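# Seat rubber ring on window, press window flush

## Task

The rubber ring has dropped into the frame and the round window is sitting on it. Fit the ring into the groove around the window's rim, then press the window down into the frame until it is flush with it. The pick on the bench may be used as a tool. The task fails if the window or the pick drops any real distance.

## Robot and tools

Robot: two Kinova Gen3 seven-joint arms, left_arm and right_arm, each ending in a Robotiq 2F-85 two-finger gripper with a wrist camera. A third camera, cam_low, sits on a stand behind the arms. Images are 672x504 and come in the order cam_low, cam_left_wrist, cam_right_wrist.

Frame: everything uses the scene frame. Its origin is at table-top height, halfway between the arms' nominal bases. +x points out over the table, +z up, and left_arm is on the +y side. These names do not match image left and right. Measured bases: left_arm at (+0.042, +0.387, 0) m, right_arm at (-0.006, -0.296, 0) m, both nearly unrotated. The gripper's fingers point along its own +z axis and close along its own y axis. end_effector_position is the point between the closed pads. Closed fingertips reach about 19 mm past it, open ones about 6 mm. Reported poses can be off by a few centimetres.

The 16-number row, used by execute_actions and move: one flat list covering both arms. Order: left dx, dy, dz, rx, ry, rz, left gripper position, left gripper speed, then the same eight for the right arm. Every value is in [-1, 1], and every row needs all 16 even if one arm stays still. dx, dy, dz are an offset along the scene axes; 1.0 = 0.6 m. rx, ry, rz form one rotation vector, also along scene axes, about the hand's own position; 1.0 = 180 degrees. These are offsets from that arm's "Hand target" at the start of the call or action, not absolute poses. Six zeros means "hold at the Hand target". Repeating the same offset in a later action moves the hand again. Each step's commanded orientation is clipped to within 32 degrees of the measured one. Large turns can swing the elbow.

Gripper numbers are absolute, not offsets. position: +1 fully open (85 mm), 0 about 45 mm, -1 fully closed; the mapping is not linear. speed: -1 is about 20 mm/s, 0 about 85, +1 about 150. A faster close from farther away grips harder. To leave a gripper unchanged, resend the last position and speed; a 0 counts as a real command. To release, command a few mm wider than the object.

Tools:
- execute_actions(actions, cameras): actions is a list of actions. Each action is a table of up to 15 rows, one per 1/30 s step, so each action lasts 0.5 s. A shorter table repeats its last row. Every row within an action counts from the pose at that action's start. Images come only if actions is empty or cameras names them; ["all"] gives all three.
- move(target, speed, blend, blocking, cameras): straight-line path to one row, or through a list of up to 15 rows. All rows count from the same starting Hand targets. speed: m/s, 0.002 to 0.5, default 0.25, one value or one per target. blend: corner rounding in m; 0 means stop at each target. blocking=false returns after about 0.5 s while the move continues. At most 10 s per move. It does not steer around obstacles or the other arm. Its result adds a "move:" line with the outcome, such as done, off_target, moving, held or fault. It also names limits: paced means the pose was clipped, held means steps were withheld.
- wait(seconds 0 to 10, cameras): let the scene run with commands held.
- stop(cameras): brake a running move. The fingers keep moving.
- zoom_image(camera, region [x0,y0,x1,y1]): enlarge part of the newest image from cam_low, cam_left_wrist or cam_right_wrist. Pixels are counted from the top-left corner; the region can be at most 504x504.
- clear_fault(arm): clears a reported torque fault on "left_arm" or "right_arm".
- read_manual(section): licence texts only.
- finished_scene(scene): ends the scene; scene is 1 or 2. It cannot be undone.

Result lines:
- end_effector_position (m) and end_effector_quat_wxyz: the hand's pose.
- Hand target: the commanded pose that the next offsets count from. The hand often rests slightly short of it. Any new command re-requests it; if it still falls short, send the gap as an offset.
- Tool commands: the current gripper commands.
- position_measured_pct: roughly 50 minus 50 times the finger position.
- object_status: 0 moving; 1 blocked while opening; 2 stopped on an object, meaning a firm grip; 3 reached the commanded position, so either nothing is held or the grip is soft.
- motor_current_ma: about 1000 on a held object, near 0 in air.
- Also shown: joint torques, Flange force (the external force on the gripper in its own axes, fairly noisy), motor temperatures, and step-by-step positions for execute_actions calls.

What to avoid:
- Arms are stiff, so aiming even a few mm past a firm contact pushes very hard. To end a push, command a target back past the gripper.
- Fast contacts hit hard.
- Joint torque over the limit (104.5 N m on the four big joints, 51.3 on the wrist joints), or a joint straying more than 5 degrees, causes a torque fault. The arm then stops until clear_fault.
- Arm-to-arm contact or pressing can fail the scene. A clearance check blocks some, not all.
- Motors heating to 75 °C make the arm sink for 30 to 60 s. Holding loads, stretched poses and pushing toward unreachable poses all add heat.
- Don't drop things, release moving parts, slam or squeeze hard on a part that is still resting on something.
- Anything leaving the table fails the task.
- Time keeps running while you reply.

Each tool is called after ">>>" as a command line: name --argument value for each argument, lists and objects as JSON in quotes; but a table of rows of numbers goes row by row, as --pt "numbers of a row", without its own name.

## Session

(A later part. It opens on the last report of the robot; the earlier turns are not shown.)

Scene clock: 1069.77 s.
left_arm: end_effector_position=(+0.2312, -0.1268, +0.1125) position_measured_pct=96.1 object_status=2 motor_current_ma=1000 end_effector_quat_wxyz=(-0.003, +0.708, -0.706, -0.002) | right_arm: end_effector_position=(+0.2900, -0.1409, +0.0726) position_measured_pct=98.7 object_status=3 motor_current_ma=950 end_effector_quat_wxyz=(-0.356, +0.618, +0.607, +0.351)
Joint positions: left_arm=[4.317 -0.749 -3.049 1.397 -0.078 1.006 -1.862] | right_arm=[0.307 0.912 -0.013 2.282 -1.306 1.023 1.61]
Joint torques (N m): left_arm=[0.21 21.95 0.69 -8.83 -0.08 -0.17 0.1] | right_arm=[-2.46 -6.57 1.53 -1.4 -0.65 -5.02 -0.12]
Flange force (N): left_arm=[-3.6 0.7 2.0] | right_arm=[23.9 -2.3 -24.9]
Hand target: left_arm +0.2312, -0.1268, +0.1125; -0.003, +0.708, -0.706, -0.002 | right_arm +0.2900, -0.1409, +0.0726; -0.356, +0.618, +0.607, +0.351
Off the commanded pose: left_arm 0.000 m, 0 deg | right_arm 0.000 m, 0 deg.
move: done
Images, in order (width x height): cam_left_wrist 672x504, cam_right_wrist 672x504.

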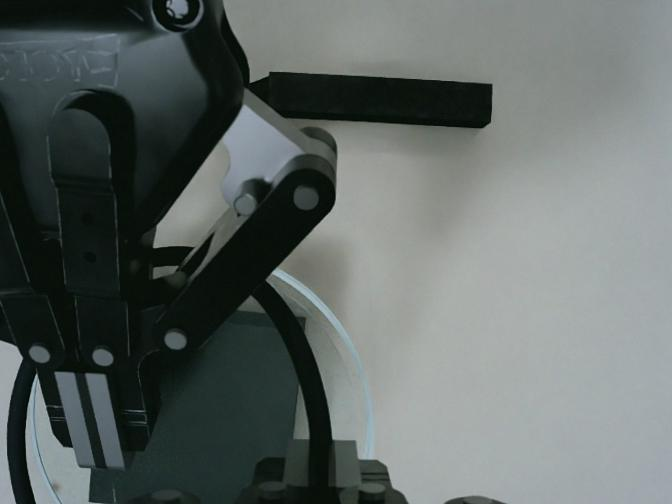

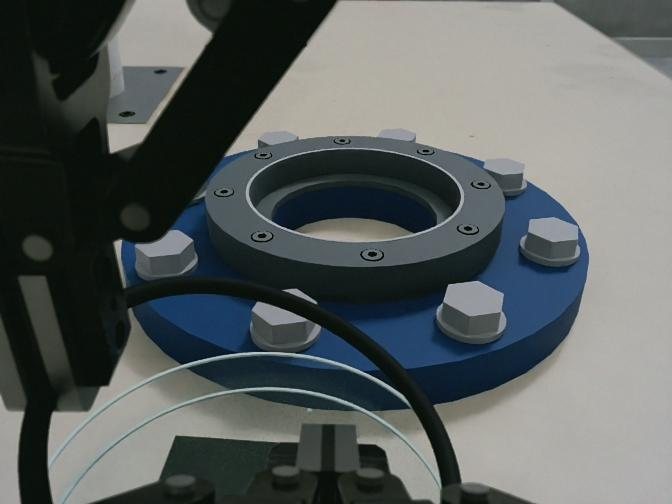

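>>> move --target '[-0.0150,0,-0.01,0,0,0,-0.95,-1,0,0,0,0,0,0,-1,0]' --speed 0.02 --cameras '["cam_left_wrist","cam_right_wrist"]'

Scene clock: 1074.63 s.
left_arm: end_effector_position=(+0.2222, -0.1268, +0.1065) position_measured_pct=96.1 object_status=2 motor_current_ma=1000 end_effector_quat_wxyz=(-0.003, +0.708, -0.706, -0.002) | right_arm: end_effector_position=(+0.2900, -0.1409, +0.0726) position_measured_pct=98.7 object_status=3 motor_current_ma=950 end_effector_quat_wxyz=(-0.356, +0.618, +0.607, +0.351)
Joint positions: left_arm=[4.332 -0.751 -3.05 1.416 -0.079 0.986 -1.846] | right_arm=[0.307 0.912 -0.013 2.282 -1.306 1.023 1.61]
Joint torques (N m): left_arm=[-0.03 21.93 0.76 -8.65 -0.06 -0.23 -0.12] | right_arm=[-2.54 -6.57 1.61 -1.38 -0.68 -4.98 -0.09]
Flange force (N): left_arm=[-2.7 1.2 1.9] | right_arm=[23.8 -2.2 -25.0]
Hand target: left_arm +0.2222, -0.1268, +0.1065; -0.003, +0.708, -0.706, -0.002 | right_arm +0.2900, -0.1409, +0.0726; -0.356, +0.618, +0.607, +0.351
Off the commanded pose: left_arm 0.000 m, 0 deg | right_arm 0.000 m, 0 deg.
move: done
Images, in order (width x height): cam_left_wrist 672x504, cam_right_wrist 672x504.

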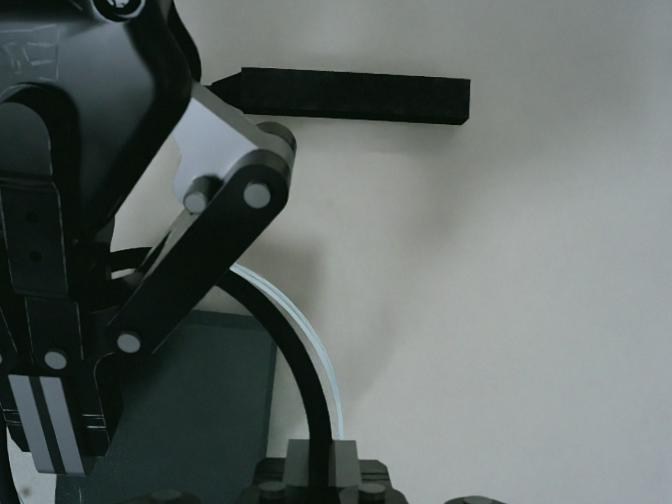

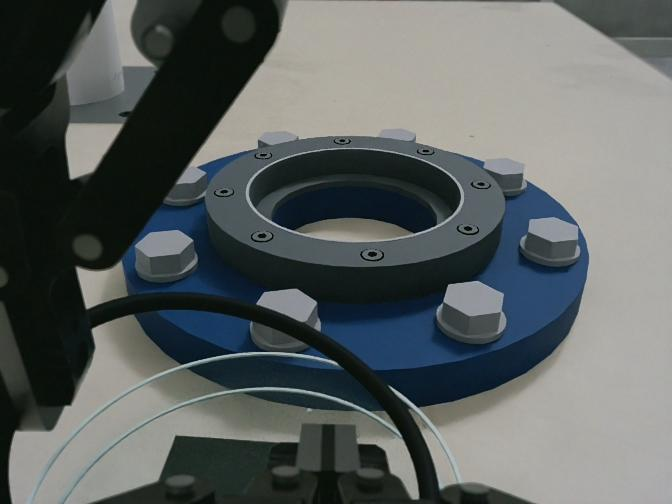

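>>> move --pt "0 0 0 0 0 0 -0.95 -1 0 0 0.01 0 0 0 -1 0" --pt "0 0 0 0 0 0 -0.95 -1 0.0 -0.2592 0.1597 0 0 0 -1 0" --pt "0 0 0 0 0 0 -0.95 -1 0.0 -0.30 0.2 -0.0556 0 0 0.3 0" --speed 0.1

>>> move --pt "0 0 0.04 0 0 0 -0.95 -1 0 0 0 0 0 0 0.3 0" --pt "0.0821 0 0.07 0 0 0 -0.95 -1 0 0 0 0 0 0 0.3 0" --pt "0.0821 0 0.0260 0 0 0 -0.95 -1 0 0 0 0 0 0 0.3 0" --speed 0.06 --cameras '["all"]'

Scene clock: 1145.47 s.
left_arm: end_effector_position=(+0.2222, -0.1268, +0.1065) position_measured_pct=96.1 object_status=2 motor_current_ma=1000 end_effector_quat_wxyz=(-0.003, +0.708, -0.706, -0.002) | right_arm: end_effector_position=(+0.2900, -0.3209, +0.1927) position_measured_pct=35.1 object_status=0 motor_current_ma=0 end_effector_quat_wxyz=(-0.301, +0.646, +0.636, +0.297)
Joint positions: left_arm=[4.332 -0.751 -3.05 1.416 -0.079 0.986 -1.846] | right_arm=[0.483 0.541 0.26 1.998 -0.741 1.399 1.169]
Joint torques (N m): left_arm=[-0.09 21.87 0.73 -8.57 -0.06 -0.26 -0.14] | right_arm=[0.91 -14.17 1.39 -3.56 -0.58 1.58 -0.1]
Flange force (N): left_arm=[-2.4 1.3 1.6] | right_arm=[1.2 2.3 0.6]
Hand target: left_arm +0.2222, -0.1268, +0.1065; -0.003, +0.708, -0.706, -0.002 | right_arm +0.2900, -0.3209, +0.1927; -0.301, +0.646, +0.636, +0.297
Off the commanded pose: left_arm 0.000 m, 0 deg | right_arm 0.000 m, 0 deg.
move: done

Scene clock: 1148.07 s.
left_arm: end_effector_position=(+0.2714, -0.1268, +0.1222) position_measured_pct=96.1 object_status=2 motor_current_ma=1000 end_effector_quat_wxyz=(-0.003, +0.708, -0.706, -0.002) | right_arm: end_effector_position=(+0.2900, -0.3209, +0.1927) position_measured_pct=35.1 object_status=3 motor_current_ma=0 end_effector_quat_wxyz=(-0.301, +0.646, +0.636, +0.297)
Joint positions: left_arm=[4.253 -0.768 -3.051 1.321 -0.076 1.062 -1.933] | right_arm=[0.483 0.541 0.26 1.998 -0.741 1.399 1.169]
Joint torques (N m): left_arm=[-0.1 22.59 0.72 -8.79 -0.04 -0.34 -0.13] | right_arm=[0.98 -14.19 1.43 -3.55 -0.62 1.62 -0.13]
Flange force (N): left_arm=[-1.5 1.1 1.5] | right_arm=[1.1 2.3 0.8]
Hand target: left_arm +0.2714, -0.1268, +0.1221; -0.003, +0.708, -0.706, -0.002 | right_arm +0.2900, -0.3209, +0.1927; -0.301, +0.646, +0.636, +0.297
Off the commanded pose: left_arm 0.000 m, 0 deg | right_arm 0.000 m, 0 deg.
move: done

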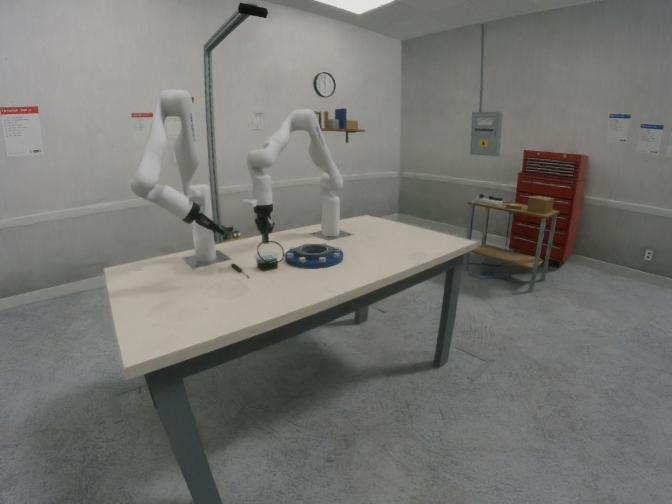

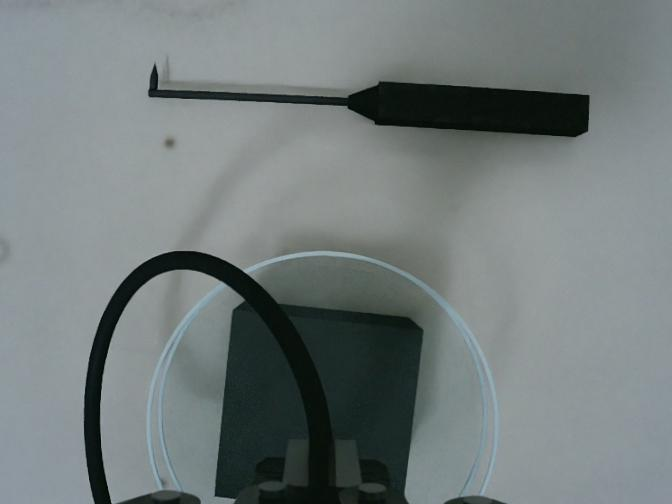

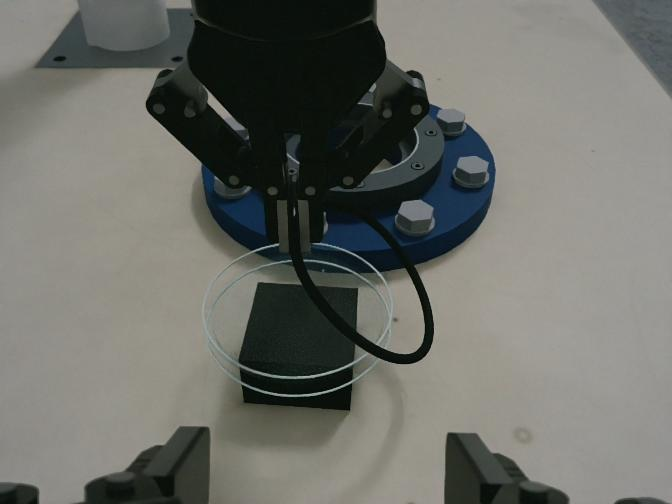

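>>> move --pt "-0.0347 0 0.0015 0 0 0 -0.95 -1 0 0 0 0 0 0 0.3 0" --pt "-0.0537 0 -0.0205 0 0 0 -0.95 -1 0 0 0 0 0 0 0.3 0" --pt "-0.0640 0 -0.0430 0 0 0 -0.95 -1 0 0 0 0 0 0 0.3 0" --speed 0.05 --cameras '["cam_left_wrist","cam_right_wrist"]'

>>> zoom_image --camera "cam_right_wrist" --region '[190, 220, 440, 420]'

Scene clock: 1155.13 s.
left_arm: end_effector_position=(+0.2331, -0.1268, +0.0964) position_measured_pct=96.1 object_status=2 motor_current_ma=1000 end_effector_quat_wxyz=(-0.003, +0.708, -0.706, -0.002) | right_arm: end_effector_position=(+0.2900, -0.3209, +0.1927) position_measured_pct=35.1 object_status=3 motor_current_ma=0 end_effector_quat_wxyz=(-0.301, +0.646, +0.636, +0.297)
Joint positions: left_arm=[4.315 -0.772 -3.052 1.411 -0.079 0.97 -1.864] | right_arm=[0.483 0.541 0.26 1.998 -0.741 1.399 1.169]
Joint torques (N m): left_arm=[-0.02 22.08 0.77 -8.38 -0.06 -0.4 -0.12] | right_arm=[0.99 -14.18 1.28 -3.55 -0.59 1.62 -0.11]
Flange force (N): left_arm=[-1.8 0.9 1.1] | right_arm=[1.2 2.3 0.7]
Hand target: left_arm +0.2330, -0.1268, +0.0963; -0.003, +0.708, -0.706, -0.002 | right_arm +0.2900, -0.3209, +0.1927; -0.301, +0.646, +0.636, +0.297
Off the commanded pose: left_arm 0.000 m, 0 deg | right_arm 0.000 m, 0 deg.
move: done
Images, in order (width x height): cam_left_wrist 672x504, cam_right_wrist 672x504.

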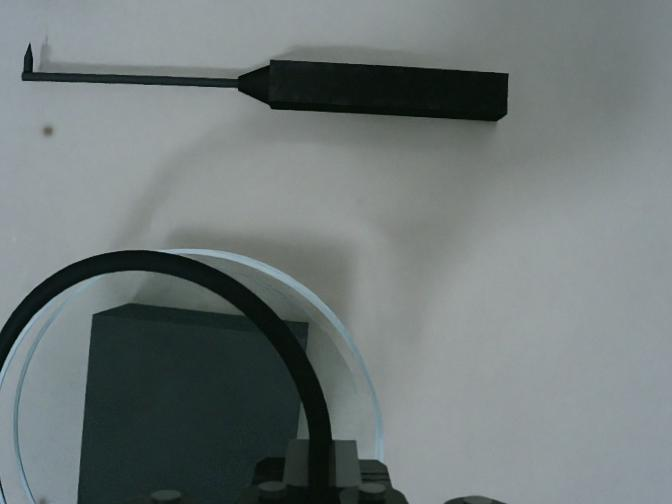

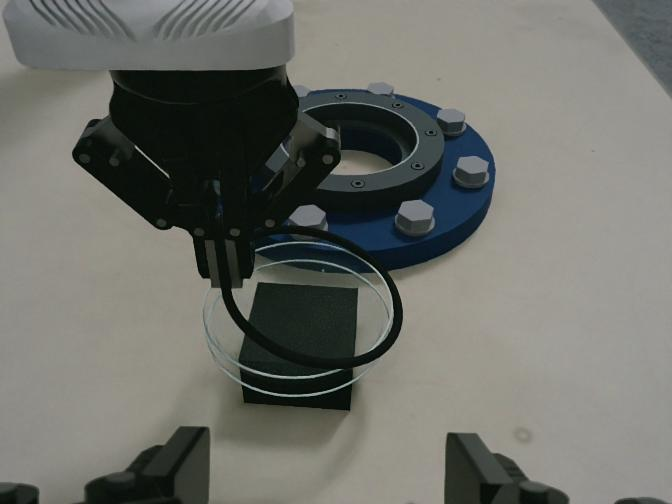

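Scaled by 2.016.

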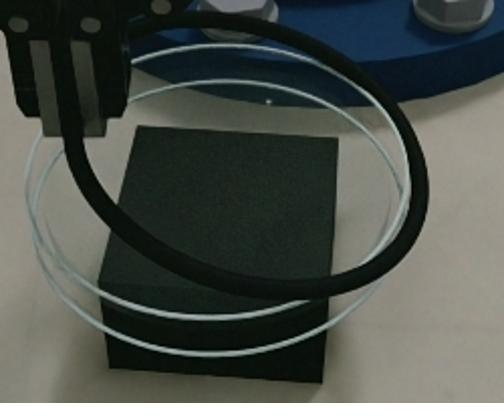

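>>> move --pt "0 0 0 0 0 0 -0.95 -1 0 0.1848 -0.083 0 0 0 0.3 0" --pt "0 0 0 0 0 0 -0.95 -1 0 0.3125 -0.190 0 0 0 0.3 0" --speed 0.08 --cameras '["cam_left_wrist","cam_right_wrist"]'

>>> zoom_image --camera "cam_right_wrist" --region '[150, 270, 520, 504]'

Scene clock: 1167.60 s.
left_arm: end_effector_position=(+0.2330, -0.1268, +0.0963) position_measured_pct=96.1 object_status=2 motor_current_ma=1000 end_effector_quat_wxyz=(-0.003, +0.708, -0.706, -0.002) | right_arm: end_effector_position=(+0.2897, -0.1525, +0.0946) position_measured_pct=35.1 object_status=3 motor_current_ma=0 end_effector_quat_wxyz=(-0.301, +0.646, +0.636, +0.296)
Joint positions: left_arm=[4.315 -0.772 -3.052 1.411 -0.079 0.97 -1.864] | right_arm=[0.212 0.7 0.032 2.319 -1.249 0.925 1.41]
Joint torques (N m): left_arm=[-0.06 22.14 0.76 -8.4 -0.07 -0.26 -0.13] | right_arm=[0.89 -13.57 0.03 -0.52 -0.03 1.74 -0.05]
Flange force (N): left_arm=[-2.0 1.1 1.6] | right_arm=[1.9 0.7 2.7]
Hand target: left_arm +0.2330, -0.1268, +0.0963; -0.003, +0.708, -0.706, -0.002 | right_arm +0.2897, -0.1525, +0.0946; -0.301, +0.646, +0.636, +0.296 (not the last commanded pose)
Off the commanded pose: left_arm 0.000 m, 0 deg | right_arm 0.025 m, 0 deg.
move: held (right_arm; a check stopped the path); path passed 1 of 2 targets; limits=held
pose unreachable (right arm): on one or more control steps of this call, first in action 0 (counted from 0), this arm could not follow its commanded pose, so it was not sent that pose on those steps. It may still have moved: this result reports where it is.
cause: moving toward the commanded pose would bring a part of the arm too close to another arm (a part of this arm just beyond joint 7 (wrist roll) and a part of the left arm just beyond its joint 7 (wrist roll), along the way the arms are being sent, or toward where that arm still pushes).
Images, in order (width x height): cam_left_wrist 672x504, cam_right_wrist 672x504.

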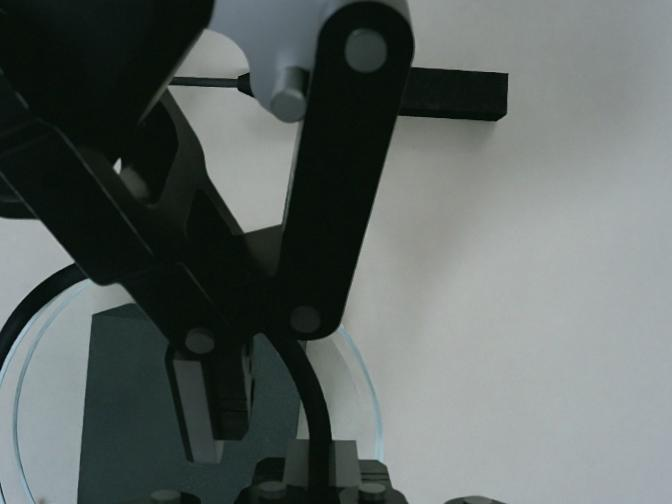

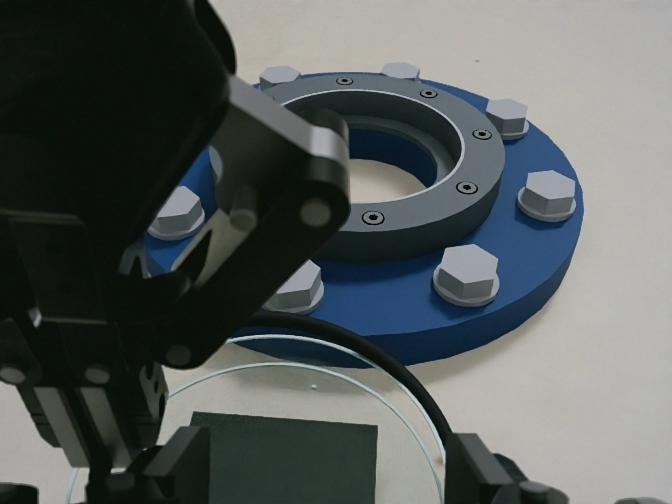

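Scaled by 1.362.

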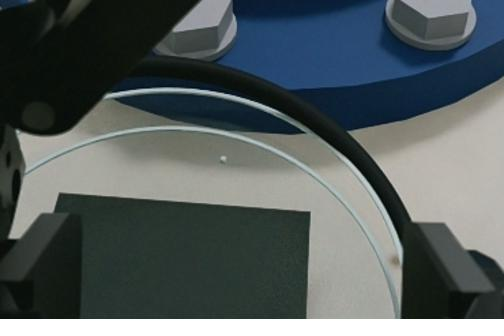

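>>> move --pt "0 0 0 0 0 0 -0.95 -1 0 0 0.01 0.0556 0 0 0.3 0" --pt "0 0 0 0 0 0 -0.95 -1 0 0.0268 -0.0293 0.0556 0 0 0.3 0" --speed 0.04 --cameras '["cam_left_wrist","cam_right_wrist"]'

Scene clock: 1181.07 s.
left_arm: end_effector_position=(+0.2330, -0.1268, +0.0963) position_measured_pct=96.1 object_status=2 motor_current_ma=1000 end_effector_quat_wxyz=(-0.003, +0.708, -0.706, -0.002) | right_arm: end_effector_position=(+0.2897, -0.1365, +0.0771) position_measured_pct=35.1 object_status=3 motor_current_ma=0 end_effector_quat_wxyz=(-0.356, +0.618, +0.607, +0.350)
Joint positions: left_arm=[4.315 -0.772 -3.052 1.411 -0.079 0.97 -1.864] | right_arm=[0.305 0.897 -0.03 2.289 -1.31 1.012 1.596]
Joint torques (N m): left_arm=[-0.07 22.1 0.8 -8.49 -0.04 -0.27 -0.15] | right_arm=[0.9 -14.68 -0.68 1.11 0.53 2.11 -0.21]
Flange force (N): left_arm=[-2.4 1.3 1.6] | right_arm=[1.2 0.0 4.4]
Hand target: left_arm +0.2330, -0.1268, +0.0963; -0.003, +0.708, -0.706, -0.002 | right_arm +0.2897, -0.1364, +0.0771; -0.356, +0.618, +0.607, +0.350
Off the commanded pose: left_arm 0.000 m, 0 deg | right_arm 0.000 m, 0 deg.
move: done
Images, in order (width x height): cam_left_wrist 672x504, cam_right_wrist 672x504.

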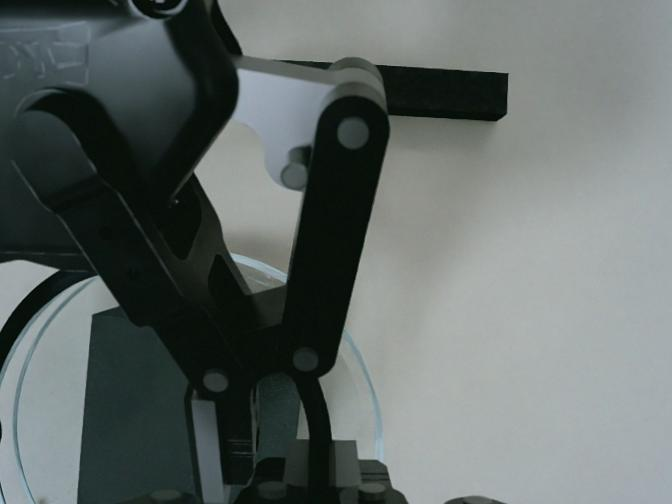

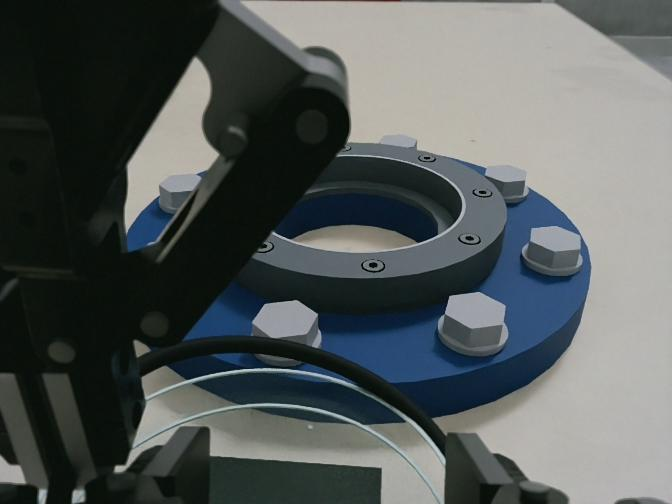

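>>> move --target '[0,0,0,0,0,0,-0.95,-1,0,0,-0.0083,0,0,0,0.3,0]' --speed 0.02

>>> move --target '[0,0,0,0,0,0,-0.95,-1,0,0,-0.0025,0,0,0,0.3,0]' --speed 0.02

>>> move --target '[0,0,0,0,0,0,-0.95,-1,0,0,-0.0025,0,0,0,0.3,0]' --speed 0.02

Scene clock: 1186.13 s.
left_arm: end_effector_position=(+0.2330, -0.1268, +0.0963) position_measured_pct=96.1 object_status=2 motor_current_ma=1000 end_effector_quat_wxyz=(-0.003, +0.708, -0.706, -0.002) | right_arm: end_effector_position=(+0.2897, -0.1364, +0.0721) position_measured_pct=35.1 object_status=3 motor_current_ma=0 end_effector_quat_wxyz=(-0.356, +0.618, +0.607, +0.350)
Joint positions: left_arm=[4.315 -0.772 -3.052 1.411 -0.079 0.97 -1.864] | right_arm=[0.307 0.913 -0.031 2.286 -1.317 1.007 1.611]
Joint torques (N m): left_arm=[-0.05 22.15 0.78 -8.46 -0.08 -0.25 -0.12] | right_arm=[0.91 -14.56 -0.54 1.2 0.42 1.95 -0.24]
Flange force (N): left_arm=[-2.3 1.2 1.7] | right_arm=[1.7 0.0 3.7]
Hand target: left_arm +0.2330, -0.1268, +0.0963; -0.003, +0.708, -0.706, -0.002 | right_arm +0.2897, -0.1364, +0.0721; -0.356, +0.618, +0.607, +0.350
Off the commanded pose: left_arm 0.000 m, 0 deg | right_arm 0.000 m, 0 deg.
move: done

Scene clock: 1186.83 s.
left_arm: end_effector_position=(+0.2330, -0.1268, +0.0963) position_measured_pct=96.1 object_status=2 motor_current_ma=1000 end_effector_quat_wxyz=(-0.003, +0.708, -0.706, -0.002) | right_arm: end_effector_position=(+0.2897, -0.1365, +0.0706) position_measured_pct=35.1 object_status=3 motor_current_ma=0 end_effector_quat_wxyz=(-0.356, +0.618, +0.607, +0.350)
Joint positions: left_arm=[4.315 -0.772 -3.052 1.411 -0.079 0.97 -1.864] | right_arm=[0.307 0.918 -0.032 2.285 -1.319 1.006 1.615]
Joint torques (N m): left_arm=[-0.04 22.15 0.75 -8.49 -0.07 -0.25 -0.11] | right_arm=[-2.45 -7.22 1.16 0.15 0.03 -3.88 -0.42]
Flange force (N): left_arm=[-2.4 1.2 1.7] | right_arm=[20.0 -0.5 -20.4]
Hand target: left_arm +0.2330, -0.1268, +0.0963; -0.003, +0.708, -0.706, -0.002 | right_arm +0.2897, -0.1365, +0.0706; -0.356, +0.618, +0.607, +0.350
Off the commanded pose: left_arm 0.000 m, 0 deg | right_arm 0.000 m, 0 deg.
move: done

Scene clock: 1187.53 s.
left_arm: end_effector_position=(+0.2330, -0.1268, +0.0963) position_measured_pct=96.1 object_status=2 motor_current_ma=1000 end_effector_quat_wxyz=(-0.003, +0.708, -0.706, -0.002) | right_arm: end_effector_position=(+0.2897, -0.1364, +0.0692) position_measured_pct=35.1 object_status=3 motor_current_ma=0 end_effector_quat_wxyz=(-0.356, +0.617, +0.607, +0.350)
Joint positions: left_arm=[4.315 -0.772 -3.052 1.411 -0.079 0.97 -1.864] | right_arm=[0.307 0.922 -0.032 2.284 -1.321 1.005 1.619]
Joint torques (N m): left_arm=[-0.06 22.12 0.73 -8.5 -0.05 -0.28 -0.15] | right_arm=[-6.08 3.36 4.94 -3.29 -1.26 -13.04 -0.55]
Flange force (N): left_arm=[-2.4 1.3 1.6] | right_arm=[50.3 -3.8 -54.2]
Hand target: left_arm +0.2330, -0.1268, +0.0963; -0.003, +0.708, -0.706, -0.002 | right_arm +0.2897, -0.1364, +0.0691; -0.356, +0.618, +0.607, +0.350
Off the commanded pose: left_arm 0.000 m, 0 deg | right_arm 0.000 m, 0 deg.
move: done

>>> move --target '[0,0,0,0,0,0,-0.95,-1,0,0,0.0012,0,0,0,0.3,0]' --speed 0.02 --cameras '["all"]'

>>> zoom_image --camera "cam_low" --region '[230, 200, 330, 290]'

Scene clock: 1191.33 s.
left_arm: end_effector_position=(+0.2330, -0.1268, +0.0963) position_measured_pct=96.1 object_status=2 motor_current_ma=1000 end_effector_quat_wxyz=(-0.003, +0.708, -0.706, -0.002) | right_arm: end_effector_position=(+0.2897, -0.1364, +0.0698) position_measured_pct=35.1 object_status=3 motor_current_ma=0 end_effector_quat_wxyz=(-0.356, +0.618, +0.607, +0.350)
Joint positions: left_arm=[4.315 -0.772 -3.052 1.411 -0.079 0.97 -1.864] | right_arm=[0.307 0.92 -0.032 2.285 -1.32 1.005 1.617]
Joint torques (N m): left_arm=[-0.04 22.11 0.79 -8.48 -0.06 -0.24 -0.13] | right_arm=[-2.76 -2.38 4.58 -2.08 -0.65 -9.18 -0.51]
Flange force (N): left_arm=[-2.5 1.2 1.7] | right_arm=[37.0 -1.9 -32.9]
Hand target: left_arm +0.2330, -0.1268, +0.0963; -0.003, +0.708, -0.706, -0.002 | right_arm +0.2897, -0.1365, +0.0698; -0.356, +0.618, +0.607, +0.350
Off the commanded pose: left_arm 0.000 m, 0 deg | right_arm 0.000 m, 0 deg.
move: done

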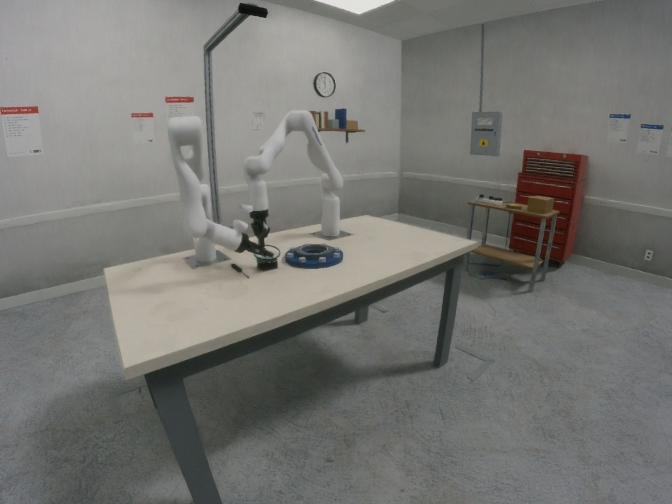

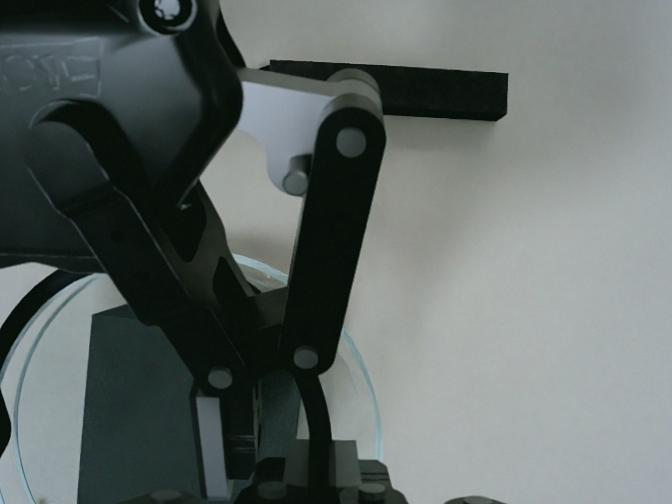

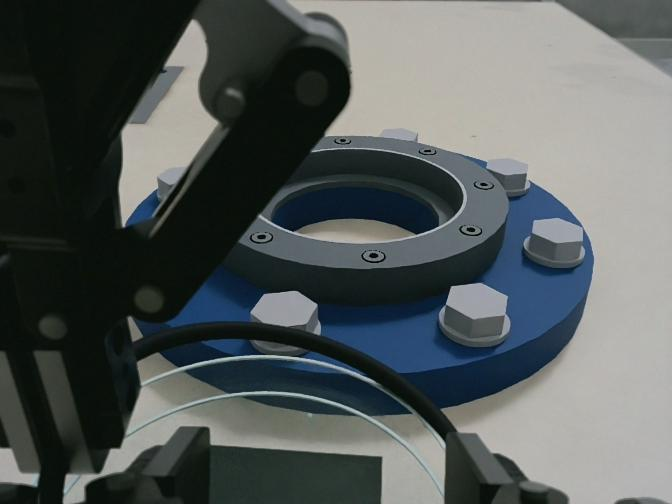

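Scaled by 5.040 from the camera's 672x504 image, which has a finer 960x720 frame.

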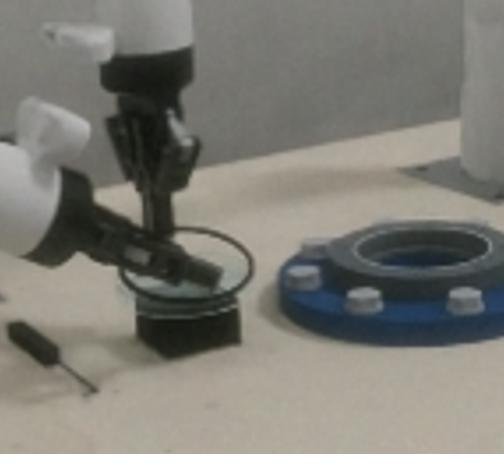

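>>> move --target '[-0.0133,0,-0.0083,0,0,0,-0.95,-1,0,0,0,0,0,0,0.3,0]' --speed 0.03

>>> move --target '[-0.0133,0,-0.0083,0,0,0,-0.95,-1,0,0,0,0,0,0,0.3,0]' --speed 0.03 --cameras '["all"]'

>>> zoom_image --camera "cam_low" --region '[230, 210, 300, 280]'

Scene clock: 1198.33 s.
left_arm: end_effector_position=(+0.2251, -0.1268, +0.0914) position_measured_pct=96.1 object_status=2 motor_current_ma=1000 end_effector_quat_wxyz=(-0.003, +0.708, -0.706, -0.002) | right_arm: end_effector_position=(+0.2897, -0.1364, +0.0698) position_measured_pct=35.1 object_status=3 motor_current_ma=0 end_effector_quat_wxyz=(-0.356, +0.618, +0.607, +0.350)
Joint positions: left_arm=[4.329 -0.773 -3.053 1.427 -0.08 0.952 -1.85] | right_arm=[0.307 0.92 -0.032 2.285 -1.32 1.005 1.617]
Joint torques (N m): left_arm=[-0.24 22 0.79 -8.21 -0.07 -0.18 -0.17] | right_arm=[-2.61 -2.69 4.48 -2.02 -0.63 -8.9 -0.48]
Flange force (N): left_arm=[-1.8 1.4 1.6] | right_arm=[36.3 -1.8 -31.9]
Hand target: left_arm +0.2251, -0.1268, +0.0913; -0.003, +0.708, -0.706, -0.002 | right_arm +0.2897, -0.1364, +0.0698; -0.356, +0.618, +0.607, +0.350
Off the commanded pose: left_arm 0.000 m, 0 deg | right_arm 0.000 m, 0 deg.
move: done

Scene clock: 1199.07 s.
left_arm: end_effector_position=(+0.2171, -0.1268, +0.0864) position_measured_pct=96.1 object_status=2 motor_current_ma=1000 end_effector_quat_wxyz=(-0.003, +0.708, -0.706, -0.002) | right_arm: end_effector_position=(+0.2897, -0.1364, +0.0698) position_measured_pct=35.1 object_status=3 motor_current_ma=0 end_effector_quat_wxyz=(-0.356, +0.618, +0.607, +0.350)
Joint positions: left_arm=[4.343 -0.775 -3.054 1.442 -0.08 0.935 -1.836] | right_arm=[0.307 0.92 -0.032 2.285 -1.32 1.005 1.617]
Joint torques (N m): left_arm=[-0.08 21.95 0.89 -8.25 -0.03 -0.35 -0.45] | right_arm=[-2.52 -2.71 4.6 -2.04 -0.6 -8.94 -0.48]
Flange force (N): left_arm=[-2.0 1.7 1.3] | right_arm=[36.4 -1.8 -31.5]
Hand target: left_arm +0.2171, -0.1268, +0.0864; -0.003, +0.708, -0.706, -0.002 | right_arm +0.2897, -0.1364, +0.0698; -0.356, +0.618, +0.607, +0.350
Off the commanded pose: left_arm 0.000 m, 0 deg | right_arm 0.000 m, 0 deg.
move: done

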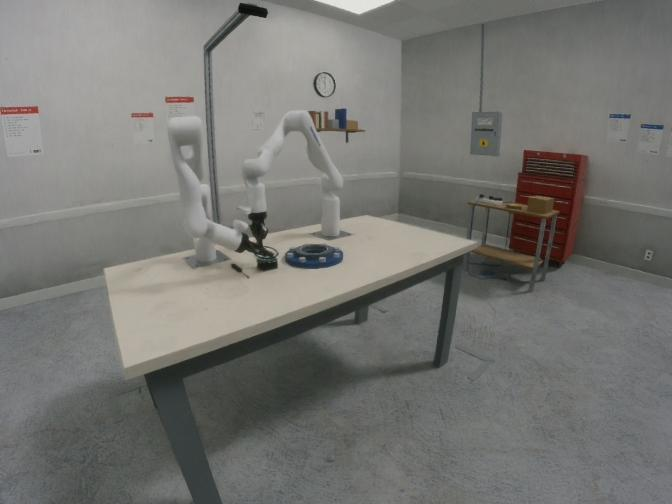

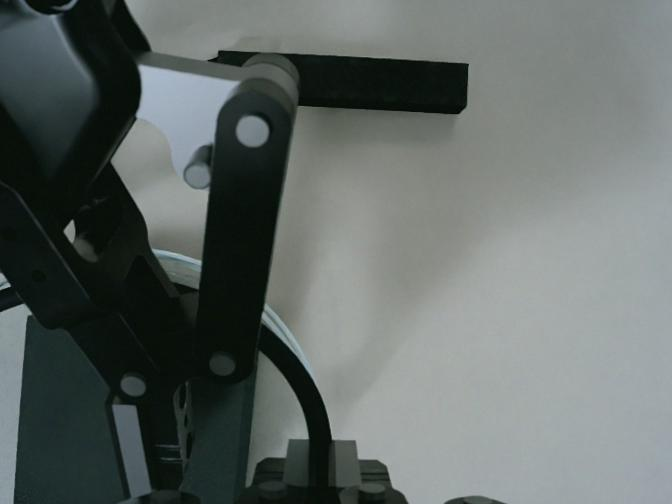

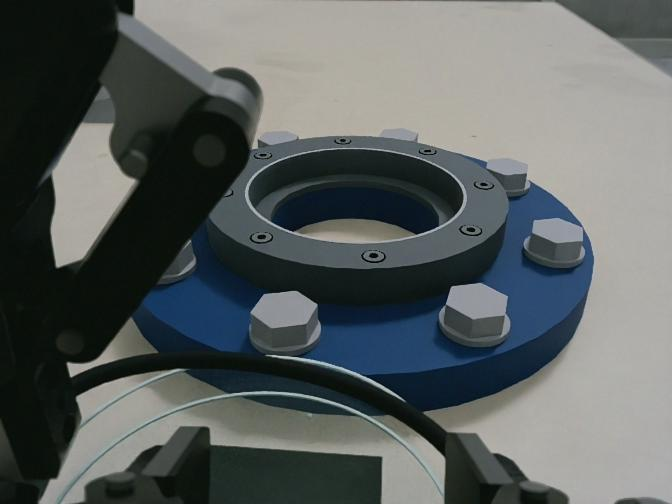

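Scaled by 7.200 from the camera's 672x504 image, which has a finer 960x720 frame.

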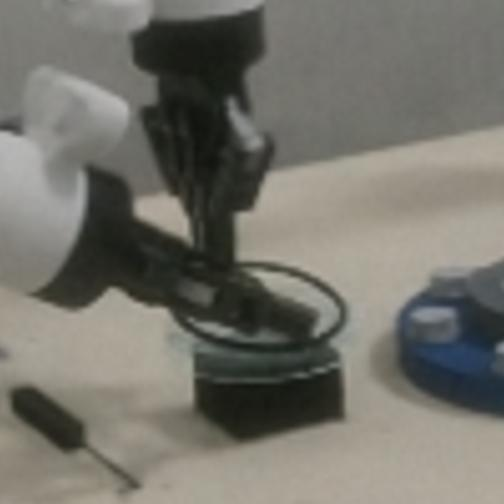

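>>> move --target '[-0.0167,0,-0.0133,0,0,0,-0.95,-1,0,0,0,0,0,0,0.3,0]' --speed 0.03 --cameras '["all"]'

>>> zoom_image --camera "cam_low" --region '[230, 210, 300, 280]'

Scene clock: 1206.80 s.
left_arm: end_effector_position=(+0.2071, -0.1268, +0.0784) position_measured_pct=96.1 object_status=2 motor_current_ma=1000 end_effector_quat_wxyz=(-0.003, +0.708, -0.706, -0.002) | right_arm: end_effector_position=(+0.2897, -0.1364, +0.0698) position_measured_pct=35.1 object_status=3 motor_current_ma=0 end_effector_quat_wxyz=(-0.356, +0.618, +0.607, +0.350)
Joint positions: left_arm=[4.361 -0.781 -3.055 1.461 -0.081 0.91 -1.817] | right_arm=[0.307 0.92 -0.032 2.285 -1.32 1.005 1.617]
Joint torques (N m): left_arm=[0.11 21.86 1.03 -7.99 0.07 -0.2 -0.07] | right_arm=[-2.5 -2.68 4.57 -2.05 -0.63 -8.94 -0.5]
Flange force (N): left_arm=[-2.1 0.6 1.5] | right_arm=[36.5 -1.8 -31.7]
Hand target: left_arm +0.2071, -0.1268, +0.0784; -0.003, +0.708, -0.706, -0.002 | right_arm +0.2897, -0.1364, +0.0698; -0.356, +0.618, +0.607, +0.350
Off the commanded pose: left_arm 0.000 m, 0 deg | right_arm 0.000 m, 0 deg.
move: done

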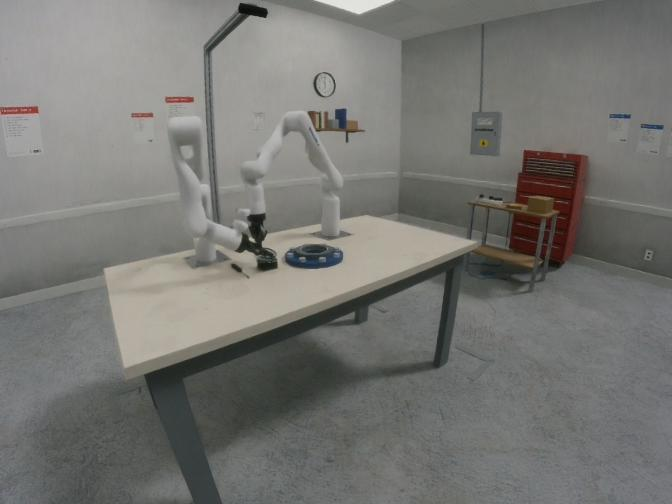

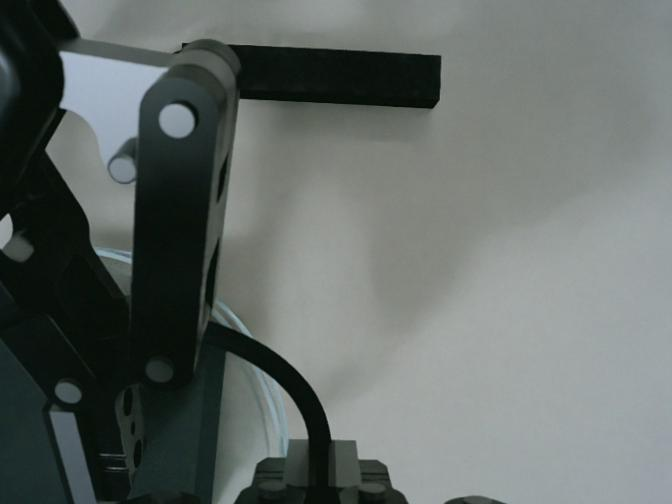

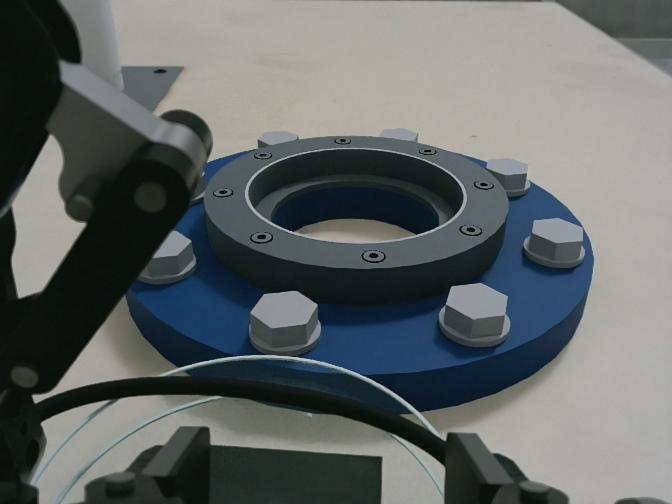

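Scaled by 7.200 from the camera's 672x504 image, which has a finer 960x720 frame.

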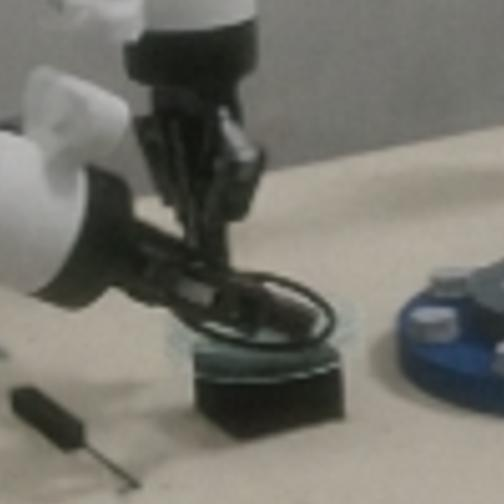

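>>> move --pt "-0.0150 0 0 0 0 0 -0.95 -1 0 0 0 0 0 0 0.3 0" --pt "-0.0150 0 -0.0240 0 0 0 -0.95 -1 0 0 0 0 0 0 0.3 0" --speed 0.03 --cameras '["all"]'

>>> zoom_image --camera "cam_low" --region '[230, 210, 300, 280]'

Scene clock: 1219.03 s.
left_arm: end_effector_position=(+0.1980, -0.1268, +0.0640) position_measured_pct=96.1 object_status=2 motor_current_ma=1000 end_effector_quat_wxyz=(-0.003, +0.708, -0.706, -0.002) | right_arm: end_effector_position=(+0.2897, -0.1364, +0.0698) position_measured_pct=35.1 object_status=3 motor_current_ma=0 end_effector_quat_wxyz=(-0.356, +0.618, +0.607, +0.350)
Joint positions: left_arm=[4.378 -0.798 -3.058 1.483 -0.082 0.871 -1.799] | right_arm=[0.307 0.92 -0.032 2.285 -1.32 1.005 1.617]
Joint torques (N m): left_arm=[0.78 21.26 1.57 -7.27 0.33 -0.09 -0.15] | right_arm=[-2.47 -2.74 4.64 -2.14 -0.71 -8.86 -0.58]
Flange force (N): left_arm=[-1.9 -0.7 0.4] | right_arm=[36.3 -2.4 -31.3]
Hand target: left_arm +0.1980, -0.1268, +0.0640; -0.003, +0.708, -0.706, -0.002 | right_arm +0.2897, -0.1364, +0.0698; -0.356, +0.618, +0.607, +0.350
Off the commanded pose: left_arm 0.000 m, 0 deg | right_arm 0.000 m, 0 deg.
move: done

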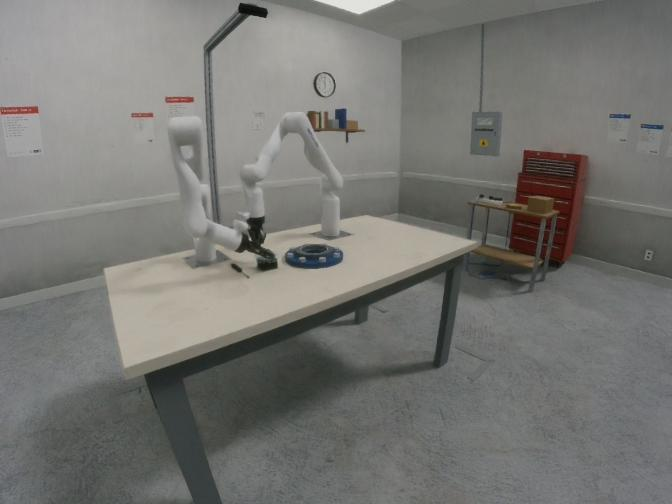

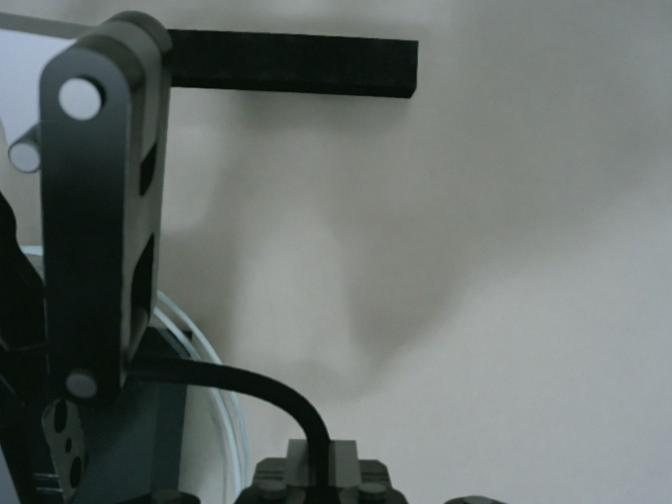

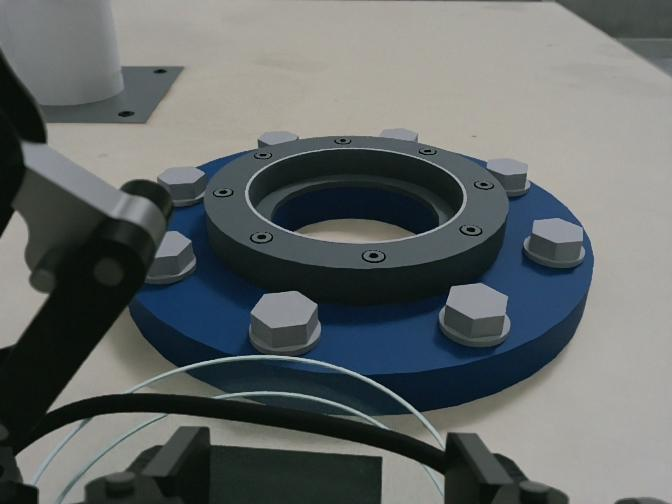

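Scaled by 7.200 from the camera's 672x504 image, which has a finer 960x720 frame.

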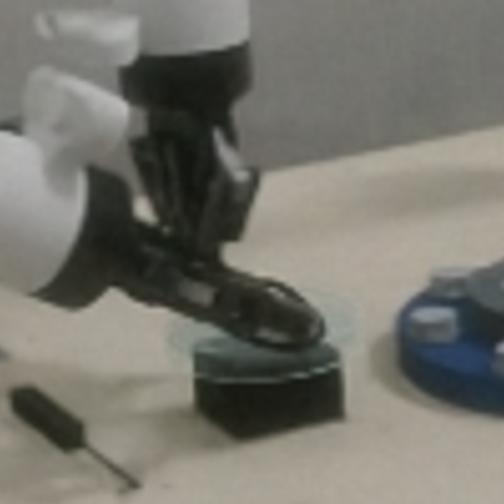

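>>> move --pt "0 0 0.0267 0 0 0 -0.95 -1 0 0 0 0 0 0 0.3 0" --pt "0.0340 0 0.030 0 0 0 -0.95 -1 0 0 0 0 0 0 0.3 0" --pt "0.0340 0 0.030 0 0 0 -0.95 -1 0 0 0.02 0 0 0 0.3 0" --pt "0.0340 0 0.030 0 0 0 -0.95 -1 0 -0.26 0.18 0 0 0 0.3 0" --pt "0.0340 0 0.030 0 0 0 -0.95 -1 0 -0.35 0.2 -0.0556 0 0 0.3 0" --speed '[0.03,0.03,0.03,0.1,0.1]' --cameras '["all"]'

Scene clock: 1300.57 s.
left_arm: end_effector_position=(+0.2185, -0.1268, +0.0820) position_measured_pct=96.1 object_status=2 motor_current_ma=1000 end_effector_quat_wxyz=(-0.003, +0.708, -0.706, -0.002) | right_arm: end_effector_position=(+0.2897, -0.3464, +0.1898) position_measured_pct=35.1 object_status=3 motor_current_ma=0 end_effector_quat_wxyz=(-0.301, +0.646, +0.636, +0.296)
Joint positions: left_arm=[4.341 -0.782 -3.055 1.444 -0.081 0.926 -1.837] | right_arm=[0.537 0.574 0.257 1.943 -0.706 1.433 1.181]
Joint torques (N m): left_arm=[-0.11 22 0.77 -8.22 -0.07 -0.28 -0.15] | right_arm=[0.87 -14.73 1.48 -3.63 -0.57 1.61 -0.09]
Flange force (N): left_arm=[-2.3 1.3 1.4] | right_arm=[1.2 2.2 0.3]
Hand target: left_arm +0.2185, -0.1268, +0.0820; -0.003, +0.708, -0.706, -0.002 | right_arm +0.2897, -0.3465, +0.1898; -0.301, +0.646, +0.636, +0.296
Off the commanded pose: left_arm 0.000 m, 0 deg | right_arm 0.000 m, 0 deg.
move: done

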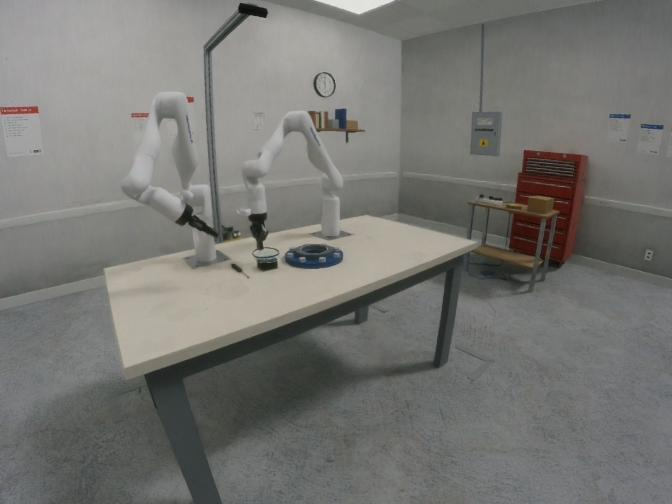

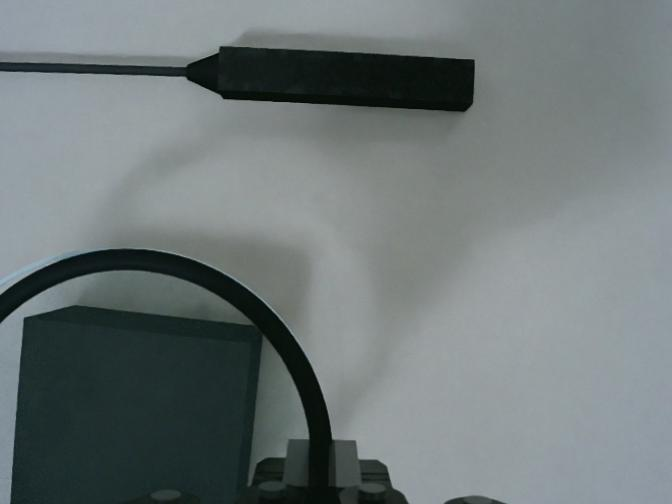

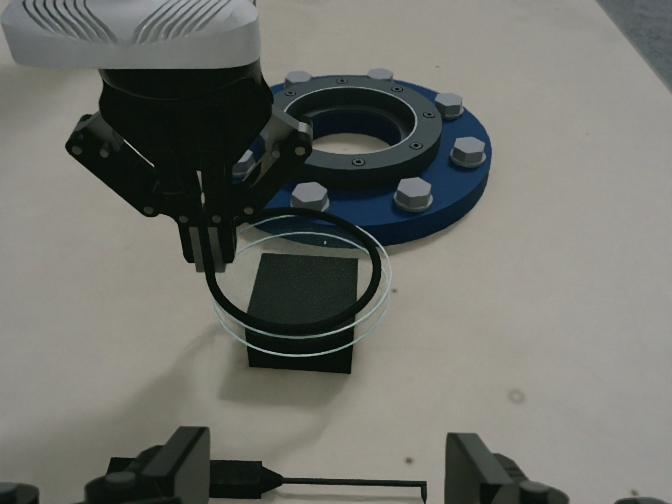

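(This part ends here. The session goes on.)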